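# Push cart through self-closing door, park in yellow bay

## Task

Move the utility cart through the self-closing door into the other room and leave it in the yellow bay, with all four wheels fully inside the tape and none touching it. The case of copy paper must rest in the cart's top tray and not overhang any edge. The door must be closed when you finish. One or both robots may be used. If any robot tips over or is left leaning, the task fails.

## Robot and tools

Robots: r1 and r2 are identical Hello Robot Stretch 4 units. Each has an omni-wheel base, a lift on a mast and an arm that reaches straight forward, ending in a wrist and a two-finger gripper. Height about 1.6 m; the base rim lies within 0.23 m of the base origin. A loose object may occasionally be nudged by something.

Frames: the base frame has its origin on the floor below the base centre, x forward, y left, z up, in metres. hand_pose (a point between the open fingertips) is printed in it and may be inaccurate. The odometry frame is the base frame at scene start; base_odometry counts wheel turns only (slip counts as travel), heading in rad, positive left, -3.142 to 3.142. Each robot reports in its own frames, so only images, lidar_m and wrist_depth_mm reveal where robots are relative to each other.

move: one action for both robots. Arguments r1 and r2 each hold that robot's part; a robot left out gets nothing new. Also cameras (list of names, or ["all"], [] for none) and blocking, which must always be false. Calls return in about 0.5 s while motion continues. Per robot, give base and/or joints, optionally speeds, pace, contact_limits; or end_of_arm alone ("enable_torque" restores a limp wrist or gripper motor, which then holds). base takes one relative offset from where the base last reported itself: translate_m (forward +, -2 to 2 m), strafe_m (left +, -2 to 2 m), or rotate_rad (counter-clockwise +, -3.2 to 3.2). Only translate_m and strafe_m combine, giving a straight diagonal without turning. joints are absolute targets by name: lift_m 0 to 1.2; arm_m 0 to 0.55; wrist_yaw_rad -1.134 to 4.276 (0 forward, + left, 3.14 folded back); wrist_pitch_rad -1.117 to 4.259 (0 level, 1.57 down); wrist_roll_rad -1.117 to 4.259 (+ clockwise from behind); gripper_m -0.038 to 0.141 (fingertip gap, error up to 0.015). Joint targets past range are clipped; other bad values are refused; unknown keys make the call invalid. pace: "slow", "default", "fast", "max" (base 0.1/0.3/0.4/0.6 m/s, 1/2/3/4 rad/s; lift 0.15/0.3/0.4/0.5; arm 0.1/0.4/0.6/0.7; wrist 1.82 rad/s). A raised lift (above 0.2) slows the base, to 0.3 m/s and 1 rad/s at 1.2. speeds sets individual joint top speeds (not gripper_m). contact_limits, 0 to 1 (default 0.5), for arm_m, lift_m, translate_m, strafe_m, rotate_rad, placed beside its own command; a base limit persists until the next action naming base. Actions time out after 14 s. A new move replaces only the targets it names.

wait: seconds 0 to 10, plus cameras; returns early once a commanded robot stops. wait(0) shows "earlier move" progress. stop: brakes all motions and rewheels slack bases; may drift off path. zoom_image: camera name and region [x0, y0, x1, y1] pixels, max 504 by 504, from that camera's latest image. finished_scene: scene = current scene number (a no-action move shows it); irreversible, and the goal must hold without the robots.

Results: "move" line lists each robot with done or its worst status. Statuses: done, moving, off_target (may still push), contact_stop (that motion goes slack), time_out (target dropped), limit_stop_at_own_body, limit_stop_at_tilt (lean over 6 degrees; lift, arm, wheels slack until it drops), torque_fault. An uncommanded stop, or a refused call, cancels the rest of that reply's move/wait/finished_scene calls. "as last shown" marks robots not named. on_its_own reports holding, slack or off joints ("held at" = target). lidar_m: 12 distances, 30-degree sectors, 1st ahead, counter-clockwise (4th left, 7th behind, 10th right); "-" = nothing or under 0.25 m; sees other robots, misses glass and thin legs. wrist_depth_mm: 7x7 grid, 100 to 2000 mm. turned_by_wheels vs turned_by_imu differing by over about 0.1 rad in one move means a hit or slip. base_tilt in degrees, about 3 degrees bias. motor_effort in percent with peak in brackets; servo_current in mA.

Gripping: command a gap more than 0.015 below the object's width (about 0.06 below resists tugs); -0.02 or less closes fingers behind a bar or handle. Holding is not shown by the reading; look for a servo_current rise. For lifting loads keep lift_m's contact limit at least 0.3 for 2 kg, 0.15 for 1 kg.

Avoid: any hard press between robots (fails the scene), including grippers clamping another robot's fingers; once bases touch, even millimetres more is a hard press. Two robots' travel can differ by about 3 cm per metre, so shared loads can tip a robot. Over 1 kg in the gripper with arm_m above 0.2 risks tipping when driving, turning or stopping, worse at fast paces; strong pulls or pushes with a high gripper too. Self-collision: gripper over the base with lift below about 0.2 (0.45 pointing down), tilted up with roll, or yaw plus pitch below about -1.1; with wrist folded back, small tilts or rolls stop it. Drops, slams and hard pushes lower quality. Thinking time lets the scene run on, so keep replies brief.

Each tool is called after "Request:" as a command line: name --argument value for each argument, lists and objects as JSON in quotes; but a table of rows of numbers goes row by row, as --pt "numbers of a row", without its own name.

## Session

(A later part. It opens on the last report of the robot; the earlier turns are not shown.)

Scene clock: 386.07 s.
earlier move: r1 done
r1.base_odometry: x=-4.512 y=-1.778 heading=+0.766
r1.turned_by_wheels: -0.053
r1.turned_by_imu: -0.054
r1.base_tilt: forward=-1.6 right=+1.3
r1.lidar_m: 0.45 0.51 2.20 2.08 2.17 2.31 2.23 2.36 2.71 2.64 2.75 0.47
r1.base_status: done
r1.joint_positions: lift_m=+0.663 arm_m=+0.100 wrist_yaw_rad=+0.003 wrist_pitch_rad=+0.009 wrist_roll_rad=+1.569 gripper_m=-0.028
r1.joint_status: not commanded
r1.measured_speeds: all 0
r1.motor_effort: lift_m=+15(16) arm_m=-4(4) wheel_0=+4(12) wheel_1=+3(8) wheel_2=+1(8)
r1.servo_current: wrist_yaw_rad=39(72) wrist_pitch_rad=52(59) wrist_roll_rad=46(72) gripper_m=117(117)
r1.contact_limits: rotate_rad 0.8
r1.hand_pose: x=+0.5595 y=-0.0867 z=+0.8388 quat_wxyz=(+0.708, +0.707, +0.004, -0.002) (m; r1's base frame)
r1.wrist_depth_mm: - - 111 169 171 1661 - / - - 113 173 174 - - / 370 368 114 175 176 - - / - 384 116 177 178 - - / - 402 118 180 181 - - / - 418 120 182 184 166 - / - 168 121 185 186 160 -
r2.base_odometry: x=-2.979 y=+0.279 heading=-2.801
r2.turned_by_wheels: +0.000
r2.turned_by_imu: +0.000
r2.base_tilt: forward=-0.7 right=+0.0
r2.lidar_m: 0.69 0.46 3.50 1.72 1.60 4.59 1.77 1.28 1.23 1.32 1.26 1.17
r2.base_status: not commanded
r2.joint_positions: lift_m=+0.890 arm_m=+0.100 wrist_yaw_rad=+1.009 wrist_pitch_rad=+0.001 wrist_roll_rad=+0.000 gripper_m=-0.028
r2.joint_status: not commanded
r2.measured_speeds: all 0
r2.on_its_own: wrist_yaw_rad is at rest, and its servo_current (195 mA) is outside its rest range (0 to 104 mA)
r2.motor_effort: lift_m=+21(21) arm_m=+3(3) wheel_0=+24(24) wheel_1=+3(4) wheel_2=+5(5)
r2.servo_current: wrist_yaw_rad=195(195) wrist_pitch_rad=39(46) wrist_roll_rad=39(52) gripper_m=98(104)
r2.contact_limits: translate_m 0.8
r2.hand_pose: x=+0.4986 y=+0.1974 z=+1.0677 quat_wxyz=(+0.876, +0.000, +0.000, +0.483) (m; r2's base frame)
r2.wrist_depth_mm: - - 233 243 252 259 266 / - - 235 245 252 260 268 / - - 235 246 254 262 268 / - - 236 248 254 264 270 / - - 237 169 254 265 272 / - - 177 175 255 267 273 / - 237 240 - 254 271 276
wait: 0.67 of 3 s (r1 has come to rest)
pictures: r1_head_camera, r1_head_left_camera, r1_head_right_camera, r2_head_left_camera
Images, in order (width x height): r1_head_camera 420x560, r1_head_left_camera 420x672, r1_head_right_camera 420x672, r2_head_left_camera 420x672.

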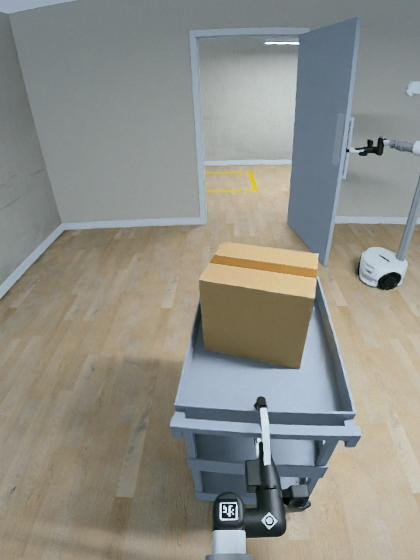

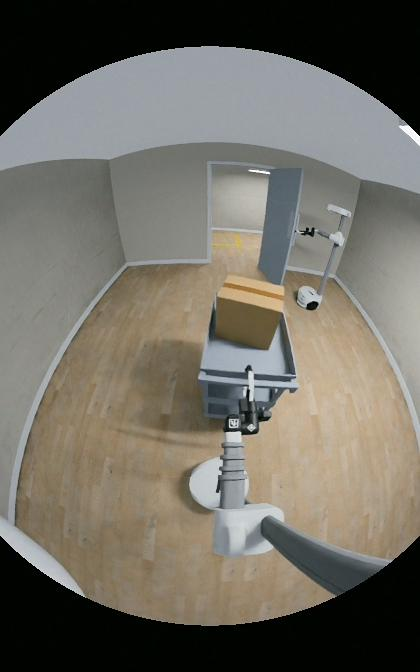

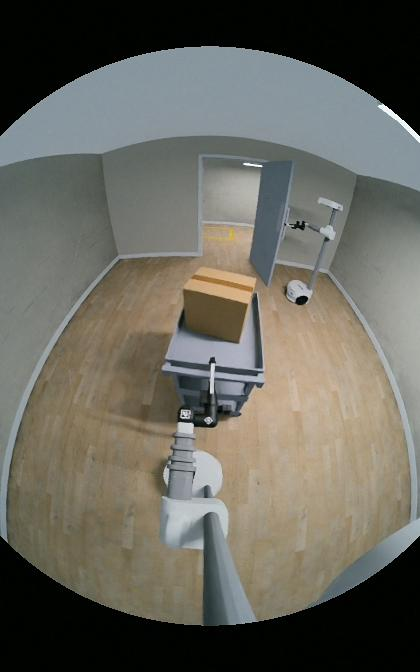

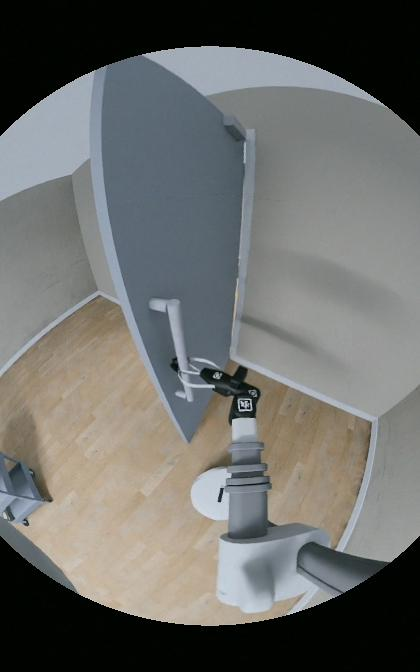

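Request:
move --blocking false --r1 '{"base":{"strafe_m":0.1,"translate_m":0.04},"pace":"slow","contact_limits":{"strafe_m":0.8}}'

Request:
wait --seconds 5

Request:
move --blocking false --r1 '{"base":{"rotate_rad":-0.14},"pace":"slow","contact_limits":{"rotate_rad":0.8}}'

Request:
wait --seconds 3

Request:
move --blocking false --r1 '{"base":{"translate_m":0.6},"pace":"slow","contact_limits":{"translate_m":0.8}}'

Request:
wait --seconds 8 --cameras '["r1_head_camera","r1_head_right_camera"]'

Scene clock: 399.00 s.
move: r1 moving
r1.base_odometry: x=-4.516 y=-1.766 heading=+0.766
r1.turned_by_wheels: +0.000
r1.turned_by_imu: +0.000
r1.base_tilt: forward=-1.6 right=+1.3
r1.lidar_m: 0.45 0.50 2.17 2.04 2.15 2.31 2.23 2.37 2.75 2.64 2.77 0.45
r1.base_status: translate_m moving; strafe_m moving
r1.joint_positions: lift_m=+0.663 arm_m=+0.100 wrist_yaw_rad=+0.002 wrist_pitch_rad=+0.009 wrist_roll_rad=+1.569 gripper_m=-0.028
r1.joint_status: not commanded
r1.measured_speeds: translate_m=+0.018 strafe_m=+0.046 rotate_rad=+0.000 lift_m=+0.000 arm_m=+0.000 wrist_yaw_rad=-0.009 wrist_pitch_rad=+0.000 wrist_roll_rad=+0.000
r1.motor_effort: lift_m=+15(16) arm_m=-3(4) wheel_0=-8(8) wheel_1=+6(8) wheel_2=-4(6)
r1.servo_current: wrist_yaw_rad=52(52) wrist_pitch_rad=52(59) wrist_roll_rad=52(65) gripper_m=111(111)
r1.contact_limits: strafe_m 0.8
r1.hand_pose: x=+0.5595 y=-0.0868 z=+0.8388 quat_wxyz=(+0.708, +0.707, +0.004, -0.002) (m; r1's base frame)
r1.wrist_depth_mm: - - 115 175 176 1618 - / - - 116 176 178 - - / - 375 117 178 179 - - / - 384 118 180 180 - - / - 399 119 182 182 - - / - 418 121 183 184 163 - / - 167 122 185 185 158 -
r2.base_odometry: x=-2.979 y=+0.279 heading=-2.801
r2.turned_by_wheels: +0.000
r2.turned_by_imu: +0.000
r2.base_tilt: forward=-0.7 right=+0.0
r2.lidar_m: 0.68 0.45 3.50 1.75 1.61 4.59 1.78 1.30 1.24 1.29 1.27 1.19
r2.base_status: not commanded
r2.joint_positions: lift_m=+0.890 arm_m=+0.100 wrist_yaw_rad=+1.009 wrist_pitch_rad=+0.001 wrist_roll_rad=+0.000 gripper_m=-0.028
r2.joint_status: not commanded
r2.measured_speeds: all 0
r2.motor_effort: lift_m=+20(21) arm_m=+4(4) wheel_0=+24(24) wheel_1=+3(4) wheel_2=+5(5)
r2.servo_current: wrist_yaw_rad=182(195) wrist_pitch_rad=39(46) wrist_roll_rad=39(52) gripper_m=98(104)
r2.contact_limits: translate_m 0.8
r2.hand_pose: x=+0.4986 y=+0.1974 z=+1.0677 quat_wxyz=(+0.876, +0.000, +0.000, +0.483) (m; r2's base frame)
r2.wrist_depth_mm: - - 233 243 251 259 268 / - - 235 246 252 260 267 / - - 235 246 254 262 270 / - - 236 248 255 264 271 / - - 238 170 256 265 273 / - - 177 175 255 266 273 / - 236 240 - 255 271 274

Scene clock: 400.87 s.
earlier move: r1 done
r1.base_odometry: x=-4.552 y=-1.678 heading=+0.765
r1.turned_by_wheels: +0.000
r1.turned_by_imu: +0.000
r1.base_tilt: forward=-1.6 right=+1.3
r1.lidar_m: 0.43 2.80 2.10 1.97 2.09 2.35 2.27 2.40 2.84 2.72 2.83 0.45
r1.base_status: done
r1.joint_positions: lift_m=+0.663 arm_m=+0.100 wrist_yaw_rad=-0.004 wrist_pitch_rad=+0.009 wrist_roll_rad=+1.569 gripper_m=-0.028
r1.joint_status: not commanded
r1.measured_speeds: all 0
r1.motor_effort: lift_m=+15(16) arm_m=+4(4) wheel_0=-3(10) wheel_1=+2(8) wheel_2=-7(11)
r1.servo_current: wrist_yaw_rad=52(72) wrist_pitch_rad=59(65) wrist_roll_rad=46(65) gripper_m=117(117)
r1.contact_limits: strafe_m 0.8
r1.hand_pose: x=+0.5589 y=-0.0886 z=+0.8388 quat_wxyz=(+0.708, +0.707, +0.002, -0.005) (m; r1's base frame)
r1.wrist_depth_mm: - - 106 164 165 1537 - / - 449 108 167 168 - - / 375 364 111 171 172 - - / - 389 113 174 176 - - / - 407 115 179 179 - - / - 430 118 182 183 160 - / - 166 120 185 187 160 -
r2.base_odometry: x=-2.979 y=+0.279 heading=-2.801
r2.turned_by_wheels: +0.000
r2.turned_by_imu: +0.000
r2.base_tilt: forward=-0.7 right=+0.0
r2.lidar_m: 0.69 0.45 3.50 1.72 1.60 4.60 1.77 1.30 1.24 1.30 1.25 1.21
r2.base_status: not commanded
r2.joint_positions: lift_m=+0.890 arm_m=+0.100 wrist_yaw_rad=+1.009 wrist_pitch_rad=+0.001 wrist_roll_rad=+0.000 gripper_m=-0.028
r2.joint_status: not commanded
r2.measured_speeds: all 0
r2.on_its_own: wrist_yaw_rad is at rest, and its servo_current (176 mA) is outside its rest range (0 to 104 mA)
r2.motor_effort: lift_m=+21(21) arm_m=+4(4) wheel_0=+24(24) wheel_1=+3(4) wheel_2=+5(5)
r2.servo_current: wrist_yaw_rad=176(202) wrist_pitch_rad=39(52) wrist_roll_rad=33(59) gripper_m=98(104)
r2.contact_limits: translate_m 0.8
r2.hand_pose: x=+0.4986 y=+0.1974 z=+1.0677 quat_wxyz=(+0.876, +0.000, +0.000, +0.483) (m; r2's base frame)
r2.wrist_depth_mm: - - 233 244 250 260 267 / - - 234 246 252 260 267 / - - 236 245 253 262 271 / - - 236 247 254 264 271 / - - 238 170 257 265 272 / - - 177 174 256 267 272 / - 236 240 - 255 271 274
wait: 1.87 of 5 s (r1 has come to rest)

Scene clock: 401.37 s.
move: r1 moving
r1.base_odometry: x=-4.552 y=-1.678 heading=+0.657
r1.turned_by_wheels: -0.108
r1.turned_by_imu: -0.108
r1.base_tilt: forward=-1.6 right=+1.2
r1.lidar_m: 0.43 0.48 2.14 1.97 2.00 2.44 2.28 2.35 2.93 2.72 2.77 0.47
r1.base_status: rotate_rad moving
r1.joint_positions: lift_m=+0.663 arm_m=+0.100 wrist_yaw_rad=+0.007 wrist_pitch_rad=+0.009 wrist_roll_rad=+1.569 gripper_m=-0.028
r1.joint_status: not commanded
r1.measured_speeds: translate_m=-0.001 strafe_m=-0.001 rotate_rad=-0.265 lift_m=+0.000 arm_m=+0.000 wrist_yaw_rad=+0.000 wrist_pitch_rad=+0.000 wrist_roll_rad=+0.000
r1.motor_effort: lift_m=+15(16) arm_m=+3(4) wheel_0=+14(14) wheel_1=+4(7) wheel_2=+7(7)
r1.servo_current: wrist_yaw_rad=59(72) wrist_pitch_rad=65(65) wrist_roll_rad=39(52) gripper_m=104(117)
r1.contact_limits: rotate_rad 0.8
r1.hand_pose: x=+0.5598 y=-0.0855 z=+0.8388 quat_wxyz=(+0.708, +0.707, +0.006, -0.001) (m; r1's base frame)
r1.wrist_depth_mm: - - 113 172 173 1618 - / - - 114 174 175 - - / 392 368 115 177 178 - - / - 384 117 178 179 - - / - 404 118 180 182 - - / - 421 120 182 183 166 - / - 159 121 183 185 156 -
r2.base_odometry: x=-2.979 y=+0.279 heading=-2.801
r2.turned_by_wheels: +0.000
r2.turned_by_imu: +0.000
r2.base_tilt: forward=-0.7 right=+0.0
r2.lidar_m: 0.70 0.45 3.50 1.70 1.59 4.59 1.78 1.30 1.23 1.30 1.25 1.21
r2.base_status: not commanded
r2.joint_positions: lift_m=+0.890 arm_m=+0.100 wrist_yaw_rad=+1.009 wrist_pitch_rad=+0.001 wrist_roll_rad=+0.000 gripper_m=-0.028
r2.joint_status: not commanded
r2.measured_speeds: all 0
r2.motor_effort: lift_m=+21(21) arm_m=+4(4) wheel_0=+24(24) wheel_1=+3(4) wheel_2=+5(5)
r2.servo_current: wrist_yaw_rad=189(208) wrist_pitch_rad=33(46) wrist_roll_rad=52(52) gripper_m=98(104)
r2.contact_limits: translate_m 0.8
r2.hand_pose: x=+0.4986 y=+0.1974 z=+1.0677 quat_wxyz=(+0.876, +0.000, +0.000, +0.483) (m; r2's base frame)
r2.wrist_depth_mm: - - 233 243 251 259 266 / - - 236 246 252 260 266 / - - 235 246 253 262 268 / - - 236 247 255 263 272 / - - 238 169 256 265 271 / - - 177 175 254 267 273 / - 238 240 - 255 271 276

Scene clock: 401.90 s.
earlier move: r1 done
r1.base_odometry: x=-4.552 y=-1.678 heading=+0.626
r1.turned_by_wheels: -0.031
r1.turned_by_imu: -0.031
r1.base_tilt: forward=-1.6 right=+1.3
r1.lidar_m: 0.44 0.45 2.19 1.95 2.03 2.49 2.27 2.31 2.94 2.72 2.73 0.49
r1.base_status: done
r1.joint_positions: lift_m=+0.663 arm_m=+0.100 wrist_yaw_rad=+0.007 wrist_pitch_rad=+0.009 wrist_roll_rad=+1.570 gripper_m=-0.028
r1.joint_status: not commanded
r1.measured_speeds: all 0
r1.motor_effort: lift_m=+15(16) arm_m=+4(4) wheel_0=+5(14) wheel_1=+5(7) wheel_2=+3(7)
r1.servo_current: wrist_yaw_rad=59(72) wrist_pitch_rad=52(65) wrist_roll_rad=46(59) gripper_m=98(117)
r1.contact_limits: rotate_rad 0.8
r1.hand_pose: x=+0.5598 y=-0.0855 z=+0.8388 quat_wxyz=(+0.708, +0.707, +0.006, -0.001) (m; r1's base frame)
r1.wrist_depth_mm: - - 121 182 182 1618 - / - - 121 182 183 1808 - / - 377 121 183 183 - - / - 382 121 182 183 - - / - 397 121 182 184 - - / - 407 122 182 183 164 - / - 165 121 183 183 156 -
r2.base_odometry: x=-2.979 y=+0.279 heading=-2.801
r2.turned_by_wheels: +0.000
r2.turned_by_imu: +0.000
r2.base_tilt: forward=-0.7 right=+0.1
r2.lidar_m: 0.68 0.44 3.49 1.72 1.59 4.58 1.77 1.31 1.24 1.30 1.25 1.21
r2.base_status: not commanded
r2.joint_positions: lift_m=+0.890 arm_m=+0.100 wrist_yaw_rad=+1.009 wrist_pitch_rad=+0.001 wrist_roll_rad=+0.000 gripper_m=-0.028
r2.joint_status: not commanded
r2.measured_speeds: all 0
r2.on_its_own: wrist_yaw_rad is at rest, and its servo_current (195 mA) is outside its rest range (0 to 104 mA)
r2.motor_effort: lift_m=+21(21) arm_m=+4(4) wheel_0=+24(24) wheel_1=+3(4) wheel_2=+5(5)
r2.servo_current: wrist_yaw_rad=195(208) wrist_pitch_rad=39(46) wrist_roll_rad=39(59) gripper_m=98(104)
r2.contact_limits: translate_m 0.8
r2.hand_pose: x=+0.4986 y=+0.1974 z=+1.0677 quat_wxyz=(+0.876, +0.000, +0.000, +0.483) (m; r2's base frame)
r2.wrist_depth_mm: - - 234 243 250 259 268 / - - 235 245 253 260 267 / - - 235 246 253 262 270 / - - 237 247 255 263 271 / - - 238 170 255 264 271 / - - 177 175 254 266 274 / - 237 240 - 256 270 276
wait: 0.53 of 3 s (r1 has come to rest)

Scene clock: 402.40 s.
move: r1 moving
r1.base_odometry: x=-4.542 y=-1.671 heading=+0.627
r1.turned_by_wheels: +0.000
r1.turned_by_imu: +0.000
r1.base_tilt: forward=-1.6 right=+1.3
r1.lidar_m: 0.43 0.45 2.17 1.98 2.01 2.48 2.31 2.33 2.97 2.73 2.74 0.48
r1.base_status: translate_m moving
r1.joint_positions: lift_m=+0.663 arm_m=+0.100 wrist_yaw_rad=+0.003 wrist_pitch_rad=+0.009 wrist_roll_rad=+1.570 gripper_m=-0.028
r1.joint_status: not commanded
r1.measured_speeds: translate_m=+0.049 strafe_m=-0.001 rotate_rad=-0.001 lift_m=+0.000 arm_m=+0.000 wrist_yaw_rad=+0.000 wrist_pitch_rad=+0.000 wrist_roll_rad=+0.002
r1.motor_effort: lift_m=+15(15) arm_m=+4(4) wheel_0=+12(12) wheel_1=+6(7) wheel_2=-11(12)
r1.servo_current: wrist_yaw_rad=46(65) wrist_pitch_rad=52(65) wrist_roll_rad=39(65) gripper_m=98(111)
r1.contact_limits: translate_m 0.8
r1.hand_pose: x=+0.5595 y=-0.0867 z=+0.8388 quat_wxyz=(+0.707, +0.707, +0.004, -0.002) (m; r1's base frame)
r1.wrist_depth_mm: - - - 186 187 1618 1205 / - - - 185 186 1708 - / - 492 - 183 185 - - / - 387 - 183 185 - - / - 394 122 183 184 - - / - 404 122 182 183 166 - / - 166 121 181 182 156 -
r2.base_odometry: x=-2.979 y=+0.279 heading=-2.801
r2.turned_by_wheels: +0.000
r2.turned_by_imu: +0.000
r2.base_tilt: forward=-0.7 right=+0.0
r2.lidar_m: 0.67 0.47 3.50 1.67 1.60 4.59 1.80 1.32 1.23 1.30 1.26 1.20
r2.base_status: not commanded
r2.joint_positions: lift_m=+0.890 arm_m=+0.100 wrist_yaw_rad=+1.009 wrist_pitch_rad=+0.001 wrist_roll_rad=+0.000 gripper_m=-0.028
r2.joint_status: not commanded
r2.measured_speeds: all 0
r2.motor_effort: lift_m=+21(21) arm_m=+4(4) wheel_0=+23(24) wheel_1=+3(4) wheel_2=+5(5)
r2.servo_current: wrist_yaw_rad=182(195) wrist_pitch_rad=39(46) wrist_roll_rad=46(52) gripper_m=98(104)
r2.contact_limits: translate_m 0.8
r2.hand_pose: x=+0.4986 y=+0.1974 z=+1.0677 quat_wxyz=(+0.876, +0.000, +0.000, +0.483) (m; r2's base frame)
r2.wrist_depth_mm: - - 233 244 250 258 266 / - - 234 245 253 262 267 / - - 235 247 253 262 271 / - - 236 247 254 263 271 / - - 238 170 255 265 272 / - - 177 174 255 267 274 / - 237 240 - 256 270 274

Scene clock: 409.17 s.
earlier move: r1 done
r1.base_odometry: x=-4.067 y=-1.326 heading=+0.627
r1.turned_by_wheels: +0.000
r1.turned_by_imu: +0.004
r1.base_tilt: forward=-1.6 right=+1.3
r1.lidar_m: 0.35 0.40 2.27 2.08 2.10 2.66 2.89 2.94 2.88 2.65 2.67 0.54
r1.base_status: done
r1.joint_positions: lift_m=+0.663 arm_m=+0.100 wrist_yaw_rad=+0.004 wrist_pitch_rad=+0.009 wrist_roll_rad=+1.571 gripper_m=-0.028
r1.joint_status: not commanded
r1.measured_speeds: all 0
r1.motor_effort: lift_m=+15(16) arm_m=+4(4) wheel_0=+6(14) wheel_1=+6(9) wheel_2=-2(12)
r1.servo_current: wrist_yaw_rad=59(72) wrist_pitch_rad=52(65) wrist_roll_rad=46(72) gripper_m=104(111)
r1.contact_limits: translate_m 0.8
r1.hand_pose: x=+0.5597 y=-0.0861 z=+0.8388 quat_wxyz=(+0.707, +0.707, +0.005, -0.002) (m; r1's base frame)
r1.wrist_depth_mm: - - - - - 1499 1098 / - - - 264 307 320 324 / - - - 249 - 1661 1229 / - - - 228 237 1808 - / - - - 211 210 788 - / - 397 177 194 192 169 - / - 168 146 183 179 157 -
r2.base_odometry: x=-2.979 y=+0.279 heading=-2.801
r2.turned_by_wheels: +0.000
r2.turned_by_imu: +0.001
r2.base_tilt: forward=-0.7 right=+0.0
r2.lidar_m: 0.70 0.44 3.50 1.42 1.52 4.60 1.75 1.29 1.23 1.29 1.26 1.20
r2.base_status: not commanded
r2.joint_positions: lift_m=+0.890 arm_m=+0.100 wrist_yaw_rad=+1.009 wrist_pitch_rad=+0.001 wrist_roll_rad=+0.000 gripper_m=-0.028
r2.joint_status: not commanded
r2.measured_speeds: all 0
r2.on_its_own: wrist_yaw_rad is at rest, and its servo_current (169 mA) is outside its rest range (0 to 104 mA)
r2.motor_effort: lift_m=+21(21) arm_m=+3(4) wheel_0=+24(24) wheel_1=+3(4) wheel_2=+5(5)
r2.servo_current: wrist_yaw_rad=169(202) wrist_pitch_rad=39(46) wrist_roll_rad=46(65) gripper_m=91(104)
r2.contact_limits: translate_m 0.8
r2.hand_pose: x=+0.4986 y=+0.1974 z=+1.0677 quat_wxyz=(+0.876, +0.000, +0.000, +0.483) (m; r2's base frame)
r2.wrist_depth_mm: - - 233 243 250 259 267 / - - 236 245 253 259 266 / - - 235 246 254 262 268 / - - 237 248 254 263 270 / 1397 - 238 169 256 264 272 / - - 177 175 256 266 273 / 1255 238 240 - 256 270 276
wait: 6.77 of 8 s (r1 has come to rest)
pictures: r1_head_camera, r1_head_right_camera
Images, in order (width x height): r1_head_camera 420x560, r1_head_right_camera 420x672.

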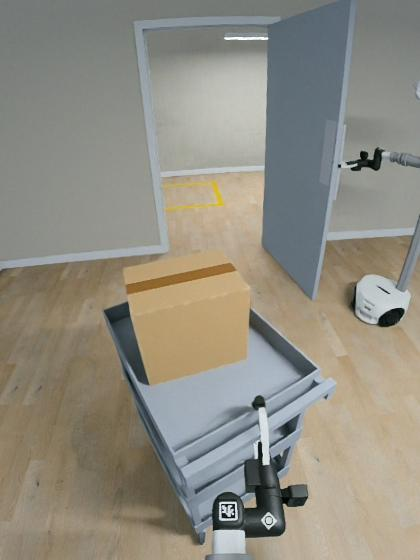

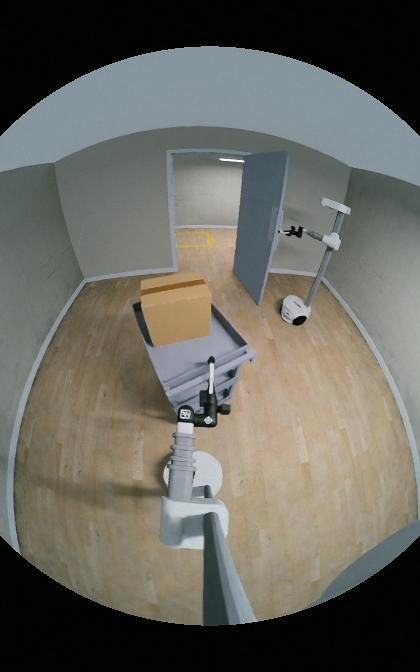

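Request:
move --blocking false --r1 '{"base":{"strafe_m":0.23,"translate_m":0.03},"pace":"slow","contact_limits":{"strafe_m":0.8}}'

Request:
wait --seconds 5 --cameras '["r1_head_camera"]'

Scene clock: 416.07 s.
move: r1 moving
r1.base_odometry: x=-4.073 y=-1.315 heading=+0.627
r1.turned_by_wheels: +0.000
r1.turned_by_imu: -0.001
r1.base_tilt: forward=-1.6 right=+1.3
r1.lidar_m: 0.34 0.41 2.24 2.06 2.10 2.65 2.88 2.91 2.90 2.66 2.67 0.52
r1.base_status: translate_m moving; strafe_m moving
r1.joint_positions: lift_m=+0.663 arm_m=+0.100 wrist_yaw_rad=+0.003 wrist_pitch_rad=+0.009 wrist_roll_rad=+1.571 gripper_m=-0.028
r1.joint_status: not commanded
r1.measured_speeds: translate_m=+0.007 strafe_m=+0.051 rotate_rad=+0.001 lift_m=+0.000 arm_m=+0.000 wrist_yaw_rad=-0.001 wrist_pitch_rad=+0.000 wrist_roll_rad=+0.000
r1.motor_effort: lift_m=+15(16) arm_m=+4(4) wheel_0=-8(8) wheel_1=+5(9) wheel_2=-5(6)
r1.servo_current: wrist_yaw_rad=52(65) wrist_pitch_rad=59(65) wrist_roll_rad=46(59) gripper_m=91(111)
r1.contact_limits: strafe_m 0.8
r1.hand_pose: x=+0.5595 y=-0.0867 z=+0.8388 quat_wxyz=(+0.707, +0.707, +0.004, -0.002) (m; r1's base frame)
r1.wrist_depth_mm: - - - - - 1537 1098 / - - 1756 - 304 319 325 / - - - 253 - 1661 1255 / - - - 229 238 1808 - / - - - 211 211 1863 - / - 397 177 195 192 170 - / - 167 129 183 179 157 -
r2.base_odometry: x=-2.979 y=+0.279 heading=-2.801
r2.turned_by_wheels: +0.000
r2.turned_by_imu: +0.000
r2.base_tilt: forward=-0.7 right=+0.0
r2.lidar_m: 0.69 0.45 3.47 1.40 1.49 4.61 1.77 1.27 1.24 1.32 1.25 1.19
r2.base_status: not commanded
r2.joint_positions: lift_m=+0.890 arm_m=+0.100 wrist_yaw_rad=+1.009 wrist_pitch_rad=+0.001 wrist_roll_rad=+0.000 gripper_m=-0.028
r2.joint_status: not commanded
r2.measured_speeds: all 0
r2.motor_effort: lift_m=+21(21) arm_m=+4(4) wheel_0=+23(24) wheel_1=+3(4) wheel_2=+5(5)
r2.servo_current: wrist_yaw_rad=189(202) wrist_pitch_rad=46(46) wrist_roll_rad=46(52) gripper_m=98(104)
r2.contact_limits: translate_m 0.8
r2.hand_pose: x=+0.4986 y=+0.1974 z=+1.0677 quat_wxyz=(+0.876, +0.000, +0.000, +0.483) (m; r2's base frame)
r2.wrist_depth_mm: - - 233 244 250 258 267 / - - 235 245 251 262 266 / - - 236 247 253 260 270 / - - 236 247 255 263 272 / 1464 - 238 169 256 265 273 / - - 177 175 256 266 274 / 1205 238 240 - 255 271 274

Scene clock: 419.10 s.
earlier move: r1 done
r1.base_odometry: x=-4.177 y=-1.123 heading=+0.626
r1.turned_by_wheels: +0.000
r1.turned_by_imu: +0.000
r1.base_tilt: forward=-1.6 right=+1.3
r1.lidar_m: 0.39 0.50 2.03 1.85 1.88 2.34 2.91 2.98 3.14 2.87 2.89 0.48
r1.base_status: done
r1.joint_positions: lift_m=+0.663 arm_m=+0.100 wrist_yaw_rad=-0.004 wrist_pitch_rad=+0.009 wrist_roll_rad=+1.570 gripper_m=-0.028
r1.joint_status: not commanded
r1.measured_speeds: all 0
r1.motor_effort: lift_m=+15(16) arm_m=-4(4) wheel_0=-9(14) wheel_1=+1(9) wheel_2=-2(9)
r1.servo_current: wrist_yaw_rad=59(72) wrist_pitch_rad=59(72) wrist_roll_rad=52(65) gripper_m=91(111)
r1.contact_limits: strafe_m 0.8
r1.hand_pose: x=+0.5589 y=-0.0886 z=+0.8388 quat_wxyz=(+0.707, +0.707, +0.002, -0.005) (m; r1's base frame)
r1.wrist_depth_mm: - - - 252 266 278 287 / - - - 236 240 1618 1255 / - - - 224 227 1661 - / - - - 212 214 1756 - / - 402 404 202 204 - - / - 394 186 192 191 162 - / - 169 174 185 184 156 -
r2.base_odometry: x=-2.979 y=+0.279 heading=-2.801
r2.turned_by_wheels: +0.000
r2.turned_by_imu: +0.000
r2.base_tilt: forward=-0.7 right=+0.0
r2.lidar_m: 0.67 0.44 3.48 1.45 2.14 4.61 1.76 1.33 1.24 1.29 1.26 1.18
r2.base_status: not commanded
r2.joint_positions: lift_m=+0.890 arm_m=+0.100 wrist_yaw_rad=+1.009 wrist_pitch_rad=+0.001 wrist_roll_rad=+0.000 gripper_m=-0.028
r2.joint_status: not commanded
r2.measured_speeds: all 0
r2.on_its_own: wrist_yaw_rad is at rest, and its servo_current (195 mA) is outside its rest range (0 to 104 mA)
r2.motor_effort: lift_m=+21(21) arm_m=+4(4) wheel_0=+23(24) wheel_1=+3(4) wheel_2=+5(5)
r2.servo_current: wrist_yaw_rad=195(202) wrist_pitch_rad=39(46) wrist_roll_rad=46(59) gripper_m=98(111)
r2.contact_limits: translate_m 0.8
r2.hand_pose: x=+0.4986 y=+0.1974 z=+1.0677 quat_wxyz=(+0.876, +0.000, +0.000, +0.483) (m; r2's base frame)
r2.wrist_depth_mm: - - 232 244 251 260 266 / - - 235 245 253 259 270 / - - 235 246 252 262 271 / - - 237 248 255 264 272 / 1308 - 238 169 256 264 272 / - 1576 177 176 256 267 274 / - 237 241 - 255 270 276
wait: 3.03 of 5 s (r1 has come to rest)
pictures: r1_head_camera
Images, in order (width x height): r1_head_camera 420x560.

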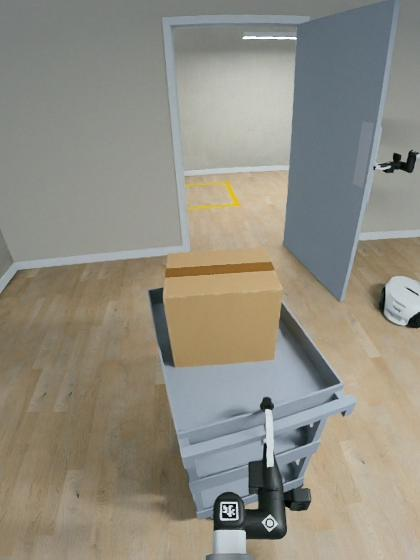

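Request:
move --blocking false --r1 '{"base":{"strafe_m":0.22,"translate_m":0.03},"pace":"slow","contact_limits":{"strafe_m":0.8}}'

Request:
wait --seconds 5 --cameras '["r1_head_camera"]'

Scene clock: 423.87 s.
move: r1 moving
r1.base_odometry: x=-4.183 y=-1.111 heading=+0.625
r1.turned_by_wheels: -0.001
r1.turned_by_imu: -0.001
r1.base_tilt: forward=-1.6 right=+1.3
r1.lidar_m: 0.40 2.88 2.02 1.83 1.87 2.34 2.94 3.00 3.14 2.86 2.92 0.51
r1.base_status: translate_m moving; strafe_m moving
r1.joint_positions: lift_m=+0.663 arm_m=+0.100 wrist_yaw_rad=-0.004 wrist_pitch_rad=+0.009 wrist_roll_rad=+1.570 gripper_m=-0.028
r1.joint_status: not commanded
r1.measured_speeds: translate_m=+0.008 strafe_m=+0.052 rotate_rad=-0.002 lift_m=+0.000 arm_m=+0.000 wrist_yaw_rad=+0.000 wrist_pitch_rad=+0.000 wrist_roll_rad=+0.000
r1.motor_effort: lift_m=+15(16) arm_m=-4(4) wheel_0=-11(14) wheel_1=+3(6) wheel_2=-4(5)
r1.servo_current: wrist_yaw_rad=39(65) wrist_pitch_rad=52(65) wrist_roll_rad=33(59) gripper_m=91(111)
r1.contact_limits: strafe_m 0.8
r1.hand_pose: x=+0.5589 y=-0.0886 z=+0.8388 quat_wxyz=(+0.707, +0.707, +0.002, -0.005) (m; r1's base frame)
r1.wrist_depth_mm: - - - 248 267 279 289 / - - - 236 239 1661 1205 / - - - 223 226 1808 - / - - - 212 213 - - / - 407 404 202 203 - - / - 399 - 191 191 162 - / - 168 174 184 185 156 -
r2.base_odometry: x=-2.979 y=+0.279 heading=-2.801
r2.turned_by_wheels: +0.000
r2.turned_by_imu: +0.000
r2.base_tilt: forward=-0.7 right=-0.1
r2.lidar_m: 0.67 0.46 3.46 1.44 2.11 4.59 1.79 1.32 1.24 1.29 1.26 1.19
r2.base_status: not commanded
r2.joint_positions: lift_m=+0.890 arm_m=+0.100 wrist_yaw_rad=+1.009 wrist_pitch_rad=+0.001 wrist_roll_rad=+0.000 gripper_m=-0.028
r2.joint_status: not commanded
r2.measured_speeds: all 0
r2.motor_effort: lift_m=+21(21) arm_m=+4(4) wheel_0=+24(24) wheel_1=+4(4) wheel_2=+5(6)
r2.servo_current: wrist_yaw_rad=189(195) wrist_pitch_rad=33(46) wrist_roll_rad=52(59) gripper_m=98(104)
r2.contact_limits: translate_m 0.8
r2.hand_pose: x=+0.4986 y=+0.1974 z=+1.0677 quat_wxyz=(+0.876, +0.000, +0.000, +0.483) (m; r2's base frame)
r2.wrist_depth_mm: - - 233 244 251 260 267 / - - 235 246 252 259 267 / - - 236 246 253 262 268 / - - 236 248 253 263 271 / 1308 - 237 169 255 265 272 / - 1537 177 175 254 266 273 / - 158 240 - 255 271 276

Scene clock: 426.80 s.
earlier move: r1 done
r1.base_odometry: x=-4.281 y=-0.927 heading=+0.626
r1.turned_by_wheels: +0.000
r1.turned_by_imu: +0.000
r1.base_tilt: forward=-1.6 right=+1.3
r1.lidar_m: 0.43 0.49 1.80 1.62 1.66 2.09 2.99 3.05 3.33 3.09 2.28 0.49
r1.base_status: done
r1.joint_positions: lift_m=+0.663 arm_m=+0.100 wrist_yaw_rad=-0.004 wrist_pitch_rad=+0.009 wrist_roll_rad=+1.570 gripper_m=-0.028
r1.joint_status: not commanded
r1.measured_speeds: all 0
r1.motor_effort: lift_m=+15(16) arm_m=-3(4) wheel_0=-5(14) wheel_1=+2(7) wheel_2=-2(6)
r1.servo_current: wrist_yaw_rad=52(72) wrist_pitch_rad=59(65) wrist_roll_rad=39(72) gripper_m=104(111)
r1.contact_limits: strafe_m 0.8
r1.hand_pose: x=+0.5589 y=-0.0886 z=+0.8388 quat_wxyz=(+0.707, +0.707, +0.002, -0.005) (m; r1's base frame)
r1.wrist_depth_mm: - - - 208 209 1618 1182 / - - - 206 207 1808 - / - - - 204 205 - - / - 399 399 202 203 - - / - 413 413 200 202 - - / - 415 177 198 198 166 - / - 171 173 196 198 159 -
r2.base_odometry: x=-2.979 y=+0.279 heading=-2.801
r2.turned_by_wheels: +0.000
r2.turned_by_imu: +0.000
r2.base_tilt: forward=-0.7 right=+0.0
r2.lidar_m: 0.66 0.46 1.80 1.49 2.36 4.58 1.79 1.32 1.25 1.29 1.25 1.20
r2.base_status: not commanded
r2.joint_positions: lift_m=+0.890 arm_m=+0.100 wrist_yaw_rad=+1.009 wrist_pitch_rad=+0.001 wrist_roll_rad=+0.000 gripper_m=-0.028
r2.joint_status: not commanded
r2.measured_speeds: all 0
r2.on_its_own: wrist_yaw_rad is at rest, and its servo_current (182 mA) is outside its rest range (0 to 104 mA)
r2.motor_effort: lift_m=+20(21) arm_m=+4(4) wheel_0=+24(24) wheel_1=+3(4) wheel_2=+5(6)
r2.servo_current: wrist_yaw_rad=182(202) wrist_pitch_rad=46(46) wrist_roll_rad=46(59) gripper_m=98(104)
r2.contact_limits: translate_m 0.8
r2.hand_pose: x=+0.4986 y=+0.1974 z=+1.0677 quat_wxyz=(+0.876, +0.000, +0.000, +0.483) (m; r2's base frame)
r2.wrist_depth_mm: - - 234 243 251 259 267 / - - 235 246 252 259 267 / - - 235 245 253 262 268 / - - 236 247 253 264 271 / 1366 1464 237 170 256 265 272 / - 1255 177 175 255 266 272 / - 237 239 - 256 271 276
wait: 2.93 of 5 s (r1 has come to rest)
pictures: r1_head_camera
Images, in order (width x height): r1_head_camera 420x560.

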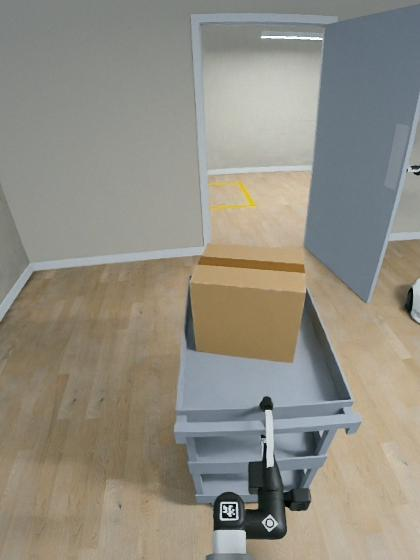

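Request:
move --blocking false --r1 '{"base":{"translate_m":0.3,"strafe_m":0.03},"pace":"slow","contact_limits":{"translate_m":0.8}}'

Request:
wait --seconds 5 --cameras '["r1_head_camera"]'

Scene clock: 438.07 s.
move: r1 moving
r1.base_odometry: x=-4.272 y=-0.918 heading=+0.626
r1.turned_by_wheels: +0.000
r1.turned_by_imu: +0.000
r1.base_tilt: forward=-1.6 right=+1.2
r1.lidar_m: 0.44 0.47 1.79 1.63 1.68 2.11 3.02 3.05 3.34 3.10 2.24 0.49
r1.base_status: translate_m moving; strafe_m moving
r1.joint_positions: lift_m=+0.663 arm_m=+0.100 wrist_yaw_rad=-0.004 wrist_pitch_rad=+0.009 wrist_roll_rad=+1.570 gripper_m=-0.028
r1.joint_status: not commanded
r1.measured_speeds: translate_m=+0.048 strafe_m=+0.004 rotate_rad=-0.001 lift_m=+0.000 arm_m=+0.000 wrist_yaw_rad=+0.000 wrist_pitch_rad=+0.000 wrist_roll_rad=+0.000
r1.motor_effort: lift_m=+15(16) arm_m=+2(4) wheel_0=+5(6) wheel_1=+4(6) wheel_2=-13(13)
r1.servo_current: wrist_yaw_rad=52(72) wrist_pitch_rad=59(65) wrist_roll_rad=33(59) gripper_m=98(104)
r1.contact_limits: translate_m 0.8
r1.hand_pose: x=+0.5589 y=-0.0886 z=+0.8388 quat_wxyz=(+0.707, +0.707, +0.002, -0.005) (m; r1's base frame)
r1.wrist_depth_mm: - - 142 205 206 1661 1138 / - - - 201 204 1756 - / - - 392 199 202 - - / - 392 137 198 199 - - / - 407 135 196 196 - - / - 407 135 194 195 163 - / - 168 - 191 185 160 -
r2.base_odometry: x=-2.979 y=+0.279 heading=-2.801
r2.turned_by_wheels: +0.000
r2.turned_by_imu: +0.000
r2.base_tilt: forward=-0.7 right=+0.0
r2.lidar_m: 0.67 0.46 1.82 1.48 2.35 4.61 1.78 1.28 1.24 1.29 1.26 1.19
r2.base_status: not commanded
r2.joint_positions: lift_m=+0.890 arm_m=+0.100 wrist_yaw_rad=+1.009 wrist_pitch_rad=+0.001 wrist_roll_rad=+0.000 gripper_m=-0.028
r2.joint_status: not commanded
r2.measured_speeds: all 0
r2.motor_effort: lift_m=+21(21) arm_m=+4(4) wheel_0=+23(24) wheel_1=+3(4) wheel_2=+5(5)
r2.servo_current: wrist_yaw_rad=182(195) wrist_pitch_rad=39(46) wrist_roll_rad=59(59) gripper_m=104(104)
r2.contact_limits: translate_m 0.8
r2.hand_pose: x=+0.4986 y=+0.1974 z=+1.0677 quat_wxyz=(+0.876, +0.000, +0.000, +0.483) (m; r2's base frame)
r2.wrist_depth_mm: - - 233 243 251 260 266 / - - 235 245 251 260 268 / - - 236 246 253 260 270 / - - 236 247 254 264 271 / 1397 1499 238 169 257 265 272 / - 1229 177 175 254 267 274 / - 236 240 - 255 268 276

Scene clock: 441.87 s.
earlier move: r1 done
r1.base_odometry: x=-4.056 y=-0.727 heading=+0.627
r1.turned_by_wheels: +0.001
r1.turned_by_imu: +0.002
r1.base_tilt: forward=-1.6 right=+1.3
r1.lidar_m: 0.40 0.43 1.79 1.65 1.67 2.11 3.30 3.35 3.34 3.08 2.02 0.50
r1.base_status: done
r1.joint_positions: lift_m=+0.663 arm_m=+0.100 wrist_yaw_rad=+0.003 wrist_pitch_rad=+0.009 wrist_roll_rad=+1.570 gripper_m=-0.028
r1.joint_status: not commanded
r1.measured_speeds: all 0
r1.motor_effort: lift_m=+16(16) arm_m=+4(4) wheel_0=+8(13) wheel_1=+4(11) wheel_2=+0(14)
r1.servo_current: wrist_yaw_rad=59(72) wrist_pitch_rad=59(65) wrist_roll_rad=26(72) gripper_m=98(111)
r1.contact_limits: translate_m 0.8
r1.hand_pose: x=+0.5595 y=-0.0866 z=+0.8388 quat_wxyz=(+0.707, +0.707, +0.004, -0.002) (m; r1's base frame)
r1.wrist_depth_mm: - - 166 234 255 1499 1138 / - - - 225 229 1661 1205 / - - - 217 220 1756 - / - - 407 210 211 - - / - 404 404 203 204 - - / - 402 191 197 196 163 - / - 168 136 191 191 158 -
r2.base_odometry: x=-2.979 y=+0.279 heading=-2.801
r2.turned_by_wheels: +0.000
r2.turned_by_imu: +0.001
r2.base_tilt: forward=-0.7 right=+0.0
r2.lidar_m: 0.65 0.45 1.54 1.57 4.77 4.62 1.79 1.30 1.23 1.31 1.25 1.18
r2.base_status: not commanded
r2.joint_positions: lift_m=+0.890 arm_m=+0.100 wrist_yaw_rad=+1.009 wrist_pitch_rad=+0.001 wrist_roll_rad=+0.000 gripper_m=-0.028
r2.joint_status: not commanded
r2.measured_speeds: all 0
r2.on_its_own: wrist_yaw_rad is at rest, and its servo_current (202 mA) is outside its rest range (0 to 104 mA)
r2.motor_effort: lift_m=+20(21) arm_m=+4(4) wheel_0=+24(24) wheel_1=+3(4) wheel_2=+5(5)
r2.servo_current: wrist_yaw_rad=202(202) wrist_pitch_rad=39(52) wrist_roll_rad=46(59) gripper_m=91(111)
r2.contact_limits: translate_m 0.8
r2.hand_pose: x=+0.4986 y=+0.1974 z=+1.0677 quat_wxyz=(+0.876, +0.000, +0.000, +0.483) (m; r2's base frame)
r2.wrist_depth_mm: - - 233 243 250 259 266 / - - 235 246 252 260 268 / - - 235 245 253 262 268 / - - 236 247 254 263 272 / 1618 1397 238 170 256 265 271 / - 1708 177 175 254 266 273 / 1808 141 240 - 256 270 276
wait: 3.80 of 5 s (r1 has come to rest)
pictures: r1_head_camera
Images, in order (width x height): r1_head_camera 420x560.

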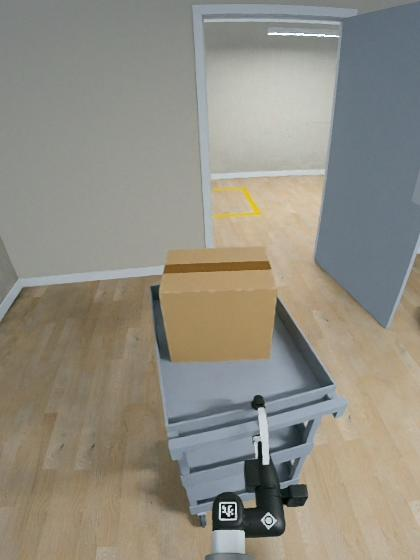

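Request:
move --blocking false --r1 '{"base":{"strafe_m":0.3,"translate_m":0.04},"pace":"slow","contact_limits":{"strafe_m":0.8}}'

Request:
wait --seconds 6

Request:
move --blocking false --r1 '{"base":{"rotate_rad":-0.1},"pace":"slow","contact_limits":{"rotate_rad":0.8}}'

Request:
wait --seconds 3 --cameras '["r1_head_camera"]'

Scene clock: 461.47 s.
move: r1 moving
r1.base_odometry: x=-4.062 y=-0.715 heading=+0.626
r1.turned_by_wheels: +0.000
r1.turned_by_imu: -0.001
r1.base_tilt: forward=-1.6 right=+1.3
r1.lidar_m: 0.39 0.45 1.77 1.62 1.64 2.05 3.33 3.36 3.35 3.08 2.03 0.52
r1.base_status: translate_m moving; strafe_m moving
r1.joint_positions: lift_m=+0.663 arm_m=+0.100 wrist_yaw_rad=+0.003 wrist_pitch_rad=+0.009 wrist_roll_rad=+1.570 gripper_m=-0.028
r1.joint_status: not commanded
r1.measured_speeds: translate_m=+0.008 strafe_m=+0.052 rotate_rad=-0.003 lift_m=+0.000 arm_m=+0.000 wrist_yaw_rad=-0.001 wrist_pitch_rad=+0.000 wrist_roll_rad=+0.000
r1.motor_effort: lift_m=+15(16) arm_m=+4(4) wheel_0=-7(7) wheel_1=+6(9) wheel_2=-3(4)
r1.servo_current: wrist_yaw_rad=39(59) wrist_pitch_rad=52(59) wrist_roll_rad=52(72) gripper_m=104(104)
r1.contact_limits: strafe_m 0.8
r1.hand_pose: x=+0.5595 y=-0.0867 z=+0.8388 quat_wxyz=(+0.707, +0.707, +0.004, -0.002) (m; r1's base frame)
r1.wrist_depth_mm: - - - 236 257 1537 1138 / - - - 227 230 1618 1182 / - - - 218 220 1708 - / - - - 212 212 - - / - 407 407 204 205 - - / - 404 191 196 196 163 - / - 169 136 191 191 156 -
r2.base_odometry: x=-2.979 y=+0.279 heading=-2.801
r2.turned_by_wheels: +0.000
r2.turned_by_imu: +0.000
r2.base_tilt: forward=-0.7 right=+0.0
r2.lidar_m: 0.69 0.46 1.54 1.57 4.79 4.58 1.75 1.31 1.24 1.29 1.24 1.20
r2.base_status: not commanded
r2.joint_positions: lift_m=+0.890 arm_m=+0.100 wrist_yaw_rad=+1.009 wrist_pitch_rad=+0.001 wrist_roll_rad=+0.000 gripper_m=-0.028
r2.joint_status: not commanded
r2.measured_speeds: all 0
r2.motor_effort: lift_m=+21(21) arm_m=+4(4) wheel_0=+24(24) wheel_1=+3(4) wheel_2=+5(5)
r2.servo_current: wrist_yaw_rad=182(195) wrist_pitch_rad=39(46) wrist_roll_rad=52(52) gripper_m=98(104)
r2.contact_limits: translate_m 0.8
r2.hand_pose: x=+0.4986 y=+0.1974 z=+1.0677 quat_wxyz=(+0.876, +0.000, +0.000, +0.483) (m; r2's base frame)
r2.wrist_depth_mm: - - 232 244 251 259 267 / - - 235 246 252 260 267 / - - 236 247 252 263 268 / - - 236 247 254 263 272 / 1661 1430 238 169 255 265 273 / - 1661 177 175 255 267 274 / 1863 141 240 - 255 268 276

Scene clock: 465.20 s.
earlier move: r1 done
r1.base_odometry: x=-4.199 y=-0.460 heading=+0.626
r1.turned_by_wheels: +0.000
r1.turned_by_imu: +0.000
r1.base_tilt: forward=-1.6 right=+1.3
r1.lidar_m: 0.48 2.20 1.48 1.35 1.38 1.73 3.38 3.41 3.67 3.36 2.23 0.53
r1.base_status: done
r1.joint_positions: lift_m=+0.663 arm_m=+0.100 wrist_yaw_rad=-0.003 wrist_pitch_rad=-0.006 wrist_roll_rad=+1.570 gripper_m=-0.029
r1.joint_status: not commanded
r1.measured_speeds: all 0
r1.motor_effort: lift_m=+15(16) arm_m=-4(6) wheel_0=-5(14) wheel_1=+3(9) wheel_2=-1(10)
r1.servo_current: wrist_yaw_rad=52(78) wrist_pitch_rad=52(65) wrist_roll_rad=46(72) gripper_m=72(111)
r1.contact_limits: strafe_m 0.8
r1.hand_pose: x=+0.5591 y=-0.0882 z=+0.8432 quat_wxyz=(+0.707, +0.707, -0.003, +0.001) (m; r1's base frame)
r1.wrist_depth_mm: - - - 223 222 1808 1336 / - - - 223 224 1808 - / - 436 427 224 224 - - / - 436 439 227 226 - - / - 459 452 227 228 - - / - 484 184 199 181 - - / - 149 496 - 229 - -
r2.base_odometry: x=-2.979 y=+0.279 heading=-2.801
r2.turned_by_wheels: +0.000
r2.turned_by_imu: +0.001
r2.base_tilt: forward=-0.7 right=+0.0
r2.lidar_m: 0.66 0.46 1.61 1.72 4.78 4.60 1.79 1.28 1.25 1.30 1.24 1.21
r2.base_status: not commanded
r2.joint_positions: lift_m=+0.890 arm_m=+0.100 wrist_yaw_rad=+1.009 wrist_pitch_rad=+0.001 wrist_roll_rad=+0.000 gripper_m=-0.028
r2.joint_status: not commanded
r2.measured_speeds: all 0
r2.on_its_own: wrist_yaw_rad is at rest, and its servo_current (189 mA) is outside its rest range (0 to 104 mA)
r2.motor_effort: lift_m=+21(21) arm_m=+4(4) wheel_0=+24(24) wheel_1=+4(4) wheel_2=+5(6)
r2.servo_current: wrist_yaw_rad=189(202) wrist_pitch_rad=39(52) wrist_roll_rad=39(59) gripper_m=98(104)
r2.contact_limits: translate_m 0.8
r2.hand_pose: x=+0.4986 y=+0.1974 z=+1.0677 quat_wxyz=(+0.876, +0.000, +0.000, +0.483) (m; r2's base frame)
r2.wrist_depth_mm: - - 232 242 250 259 267 / - - 235 246 252 259 268 / - - 236 247 253 262 270 / - - 236 248 254 264 271 / - 1576 238 169 255 264 273 / - 1576 177 175 255 267 274 / 1921 236 241 - 255 270 274
wait: 3.73 of 6 s (r1 has come to rest)

Scene clock: 465.70 s.
move: r1 moving
r1.base_odometry: x=-4.199 y=-0.460 heading=+0.537
r1.turned_by_wheels: -0.090
r1.turned_by_imu: -0.090
r1.base_tilt: forward=-1.6 right=+1.2
r1.lidar_m: 0.49 0.52 1.55 1.36 1.33 1.64 3.13 3.38 3.81 3.39 2.24 0.53
r1.base_status: rotate_rad moving
r1.joint_positions: lift_m=+0.663 arm_m=+0.100 wrist_yaw_rad=+0.006 wrist_pitch_rad=-0.009 wrist_roll_rad=+1.570 gripper_m=-0.029
r1.joint_status: not commanded
r1.measured_speeds: translate_m=+0.000 strafe_m=+0.000 rotate_rad=-0.150 lift_m=+0.000 arm_m=+0.000 wrist_yaw_rad=+0.000 wrist_pitch_rad=+0.000 wrist_roll_rad=+0.000
r1.motor_effort: lift_m=+15(15) arm_m=+5(5) wheel_0=+11(13) wheel_1=+6(8) wheel_2=+6(6)
r1.servo_current: wrist_yaw_rad=59(78) wrist_pitch_rad=52(59) wrist_roll_rad=52(52) gripper_m=72(72)
r1.contact_limits: rotate_rad 0.8
r1.hand_pose: x=+0.5597 y=-0.0858 z=+0.8440 quat_wxyz=(+0.707, +0.707, -0.001, +0.005) (m; r1's base frame)
r1.wrist_depth_mm: - - - 229 229 1756 1281 / - - - 229 229 1808 - / - - - 229 228 - - / - 439 436 230 229 - - / - 455 452 229 229 - - / - 473 196 185 229 - - / - 153 488 151 168 - -
r2.base_odometry: x=-2.979 y=+0.279 heading=-2.801
r2.turned_by_wheels: +0.000
r2.turned_by_imu: +0.000
r2.base_tilt: forward=-0.7 right=+0.1
r2.lidar_m: 0.68 0.47 1.63 1.74 4.79 4.59 1.79 1.30 1.25 1.30 1.26 1.20
r2.base_status: not commanded
r2.joint_positions: lift_m=+0.890 arm_m=+0.100 wrist_yaw_rad=+1.009 wrist_pitch_rad=+0.001 wrist_roll_rad=+0.000 gripper_m=-0.028
r2.joint_status: not commanded
r2.measured_speeds: all 0
r2.motor_effort: lift_m=+21(21) arm_m=+3(4) wheel_0=+24(24) wheel_1=+3(4) wheel_2=+5(5)
r2.servo_current: wrist_yaw_rad=189(195) wrist_pitch_rad=46(46) wrist_roll_rad=46(59) gripper_m=104(104)
r2.contact_limits: translate_m 0.8
r2.hand_pose: x=+0.4986 y=+0.1974 z=+1.0677 quat_wxyz=(+0.876, +0.000, +0.000, +0.483) (m; r2's base frame)
r2.wrist_depth_mm: - - 233 243 250 259 266 / - - 235 246 251 259 267 / - - 236 246 253 263 270 / - - 236 248 254 262 272 / - 1576 237 169 255 265 273 / - 1576 178 175 256 266 272 / 1921 236 240 - 255 271 277

Scene clock: 466.20 s.
earlier move: r1 done
r1.base_odometry: x=-4.199 y=-0.460 heading=+0.527
r1.turned_by_wheels: -0.010
r1.turned_by_imu: -0.010
r1.base_tilt: forward=-1.6 right=+1.3
r1.lidar_m: 0.49 0.49 1.53 1.35 1.34 1.62 3.08 3.37 3.81 3.36 2.24 0.53
r1.base_status: done
r1.joint_positions: lift_m=+0.663 arm_m=+0.100 wrist_yaw_rad=+0.003 wrist_pitch_rad=-0.009 wrist_roll_rad=+1.570 gripper_m=-0.029
r1.joint_status: not commanded
r1.measured_speeds: all 0
r1.motor_effort: lift_m=+15(15) arm_m=+4(5) wheel_0=+5(13) wheel_1=+3(8) wheel_2=+1(6)
r1.servo_current: wrist_yaw_rad=33(78) wrist_pitch_rad=52(59) wrist_roll_rad=52(52) gripper_m=59(72)
r1.contact_limits: rotate_rad 0.8
r1.hand_pose: x=+0.5594 y=-0.0867 z=+0.8440 quat_wxyz=(+0.707, +0.707, -0.002, +0.004) (m; r1's base frame)
r1.wrist_depth_mm: - - - 237 236 1708 1229 / - - - 176 235 1863 1281 / - - - 233 233 - - / - 439 439 232 230 - - / - 449 445 229 229 - - / - 466 190 182 229 - - / - 153 473 151 225 - -
r2.base_odometry: x=-2.979 y=+0.279 heading=-2.801
r2.turned_by_wheels: +0.000
r2.turned_by_imu: +0.000
r2.base_tilt: forward=-0.7 right=+0.1
r2.lidar_m: 0.65 0.47 1.62 1.73 4.78 4.59 1.81 1.29 1.23 1.29 1.27 1.19
r2.base_status: not commanded
r2.joint_positions: lift_m=+0.890 arm_m=+0.100 wrist_yaw_rad=+1.009 wrist_pitch_rad=+0.001 wrist_roll_rad=+0.000 gripper_m=-0.028
r2.joint_status: not commanded
r2.measured_speeds: all 0
r2.on_its_own: wrist_yaw_rad is at rest, and its servo_current (189 mA) is outside its rest range (0 to 104 mA)
r2.motor_effort: lift_m=+21(21) arm_m=+4(4) wheel_0=+24(24) wheel_1=+3(4) wheel_2=+5(5)
r2.servo_current: wrist_yaw_rad=189(195) wrist_pitch_rad=39(52) wrist_roll_rad=59(59) gripper_m=98(104)
r2.contact_limits: translate_m 0.8
r2.hand_pose: x=+0.4986 y=+0.1974 z=+1.0677 quat_wxyz=(+0.876, +0.000, +0.000, +0.483) (m; r2's base frame)
r2.wrist_depth_mm: - - 233 244 250 259 267 / - - 234 247 252 260 268 / - - 236 246 254 262 270 / - - 237 248 254 264 271 / - 1618 238 169 255 264 273 / - 1537 177 175 255 267 274 / 1921 140 239 - 256 270 274
wait: 0.50 of 3 s (r1 has come to rest)
pictures: r1_head_camera
Images, in order (width x height): r1_head_camera 420x560.

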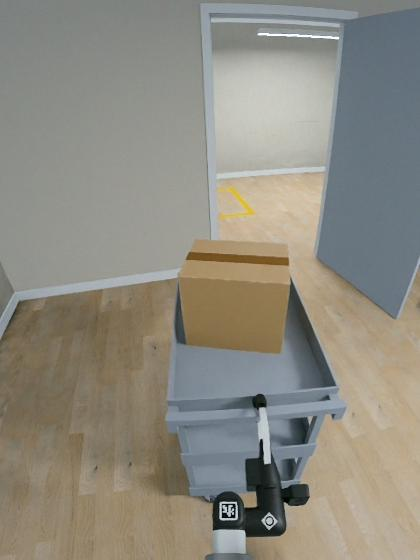

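Request:
wait --seconds 0.1 --cameras '["r1_wrist_camera","r1_head_camera"]'

Request:
zoom_image --camera "r1_head_camera" --region '[150, 360, 370, 510]'

Scene clock: 475.27 s.
r1.base_odometry: x=-4.199 y=-0.460 heading=+0.527
r1.turned_by_wheels: +0.000
r1.turned_by_imu: +0.000
r1.base_tilt: forward=-1.6 right=+1.3
r1.lidar_m: 0.46 0.49 1.55 1.35 1.34 1.64 3.04 3.39 3.83 3.40 2.21 0.52
r1.base_status: done
r1.joint_positions: lift_m=+0.663 arm_m=+0.100 wrist_yaw_rad=+0.003 wrist_pitch_rad=-0.009 wrist_roll_rad=+1.570 gripper_m=-0.029
r1.joint_status: not commanded
r1.measured_speeds: all 0
r1.motor_effort: lift_m=+15(15) arm_m=+4(5) wheel_0=+6(13) wheel_1=+3(8) wheel_2=+1(6)
r1.servo_current: wrist_yaw_rad=46(78) wrist_pitch_rad=52(59) wrist_roll_rad=46(52) gripper_m=59(72)
r1.contact_limits: rotate_rad 0.8
r1.hand_pose: x=+0.5594 y=-0.0867 z=+0.8440 quat_wxyz=(+0.707, +0.707, -0.002, +0.004) (m; r1's base frame)
r1.wrist_depth_mm: - - - 236 237 1756 1205 / - - - 176 236 1863 1281 / - - - 234 233 - - / - 442 436 232 232 - - / - 452 442 229 230 - - / - 466 190 182 229 - - / - 154 473 151 226 - -
r2.base_odometry: x=-2.979 y=+0.279 heading=-2.801
r2.turned_by_wheels: +0.000
r2.turned_by_imu: +0.000
r2.base_tilt: forward=-0.8 right=+0.0
r2.lidar_m: 0.69 0.46 1.61 1.74 4.79 4.59 1.80 1.31 1.24 1.31 1.26 1.19
r2.base_status: not commanded
r2.joint_positions: lift_m=+0.890 arm_m=+0.100 wrist_yaw_rad=+1.009 wrist_pitch_rad=+0.001 wrist_roll_rad=+0.000 gripper_m=-0.028
r2.joint_status: not commanded
r2.measured_speeds: all 0
r2.on_its_own: wrist_yaw_rad is at rest, and its servo_current (189 mA) is outside its rest range (0 to 104 mA)
r2.motor_effort: lift_m=+21(21) arm_m=+4(4) wheel_0=+23(24) wheel_1=+4(4) wheel_2=+5(5)
r2.servo_current: wrist_yaw_rad=189(195) wrist_pitch_rad=39(52) wrist_roll_rad=46(59) gripper_m=98(104)
r2.contact_limits: translate_m 0.8
r2.hand_pose: x=+0.4986 y=+0.1974 z=+1.0677 quat_wxyz=(+0.876, +0.000, +0.000, +0.483) (m; r2's base frame)
r2.wrist_depth_mm: - - 233 244 251 259 266 / - - 235 246 252 259 268 / - - 236 246 253 262 270 / - - 236 248 254 264 271 / - 1618 238 170 255 264 272 / - 1537 177 175 256 265 273 / 1863 141 240 - 255 271 276
wait: 0.10 s; at rest from the start
pictures: r1_head_camera, r1_wrist_camera
Images, in order (width x height): r1_head_camera 420x560, r1_wrist_camera 616x392.

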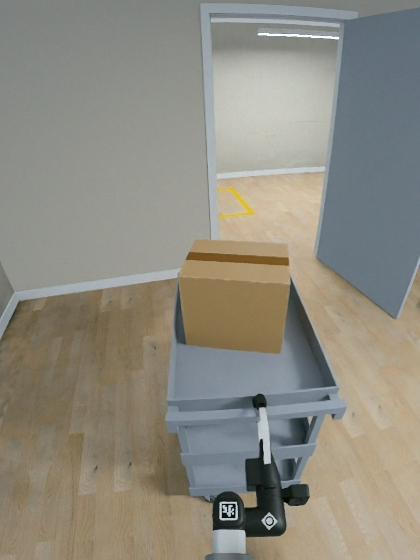

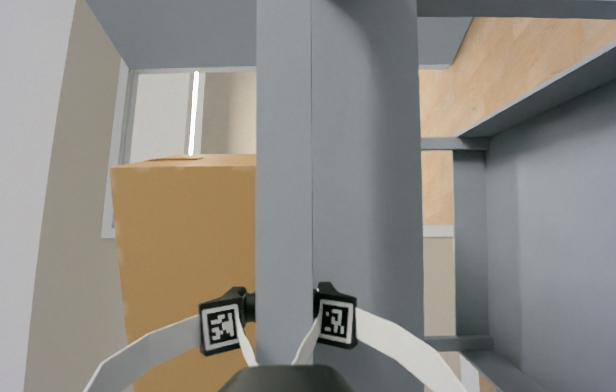

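Scaled by 2.291 from the camera's 420x560 image, which has a finer 600x800 frame.

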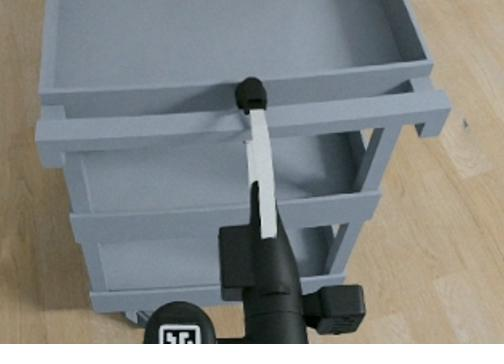

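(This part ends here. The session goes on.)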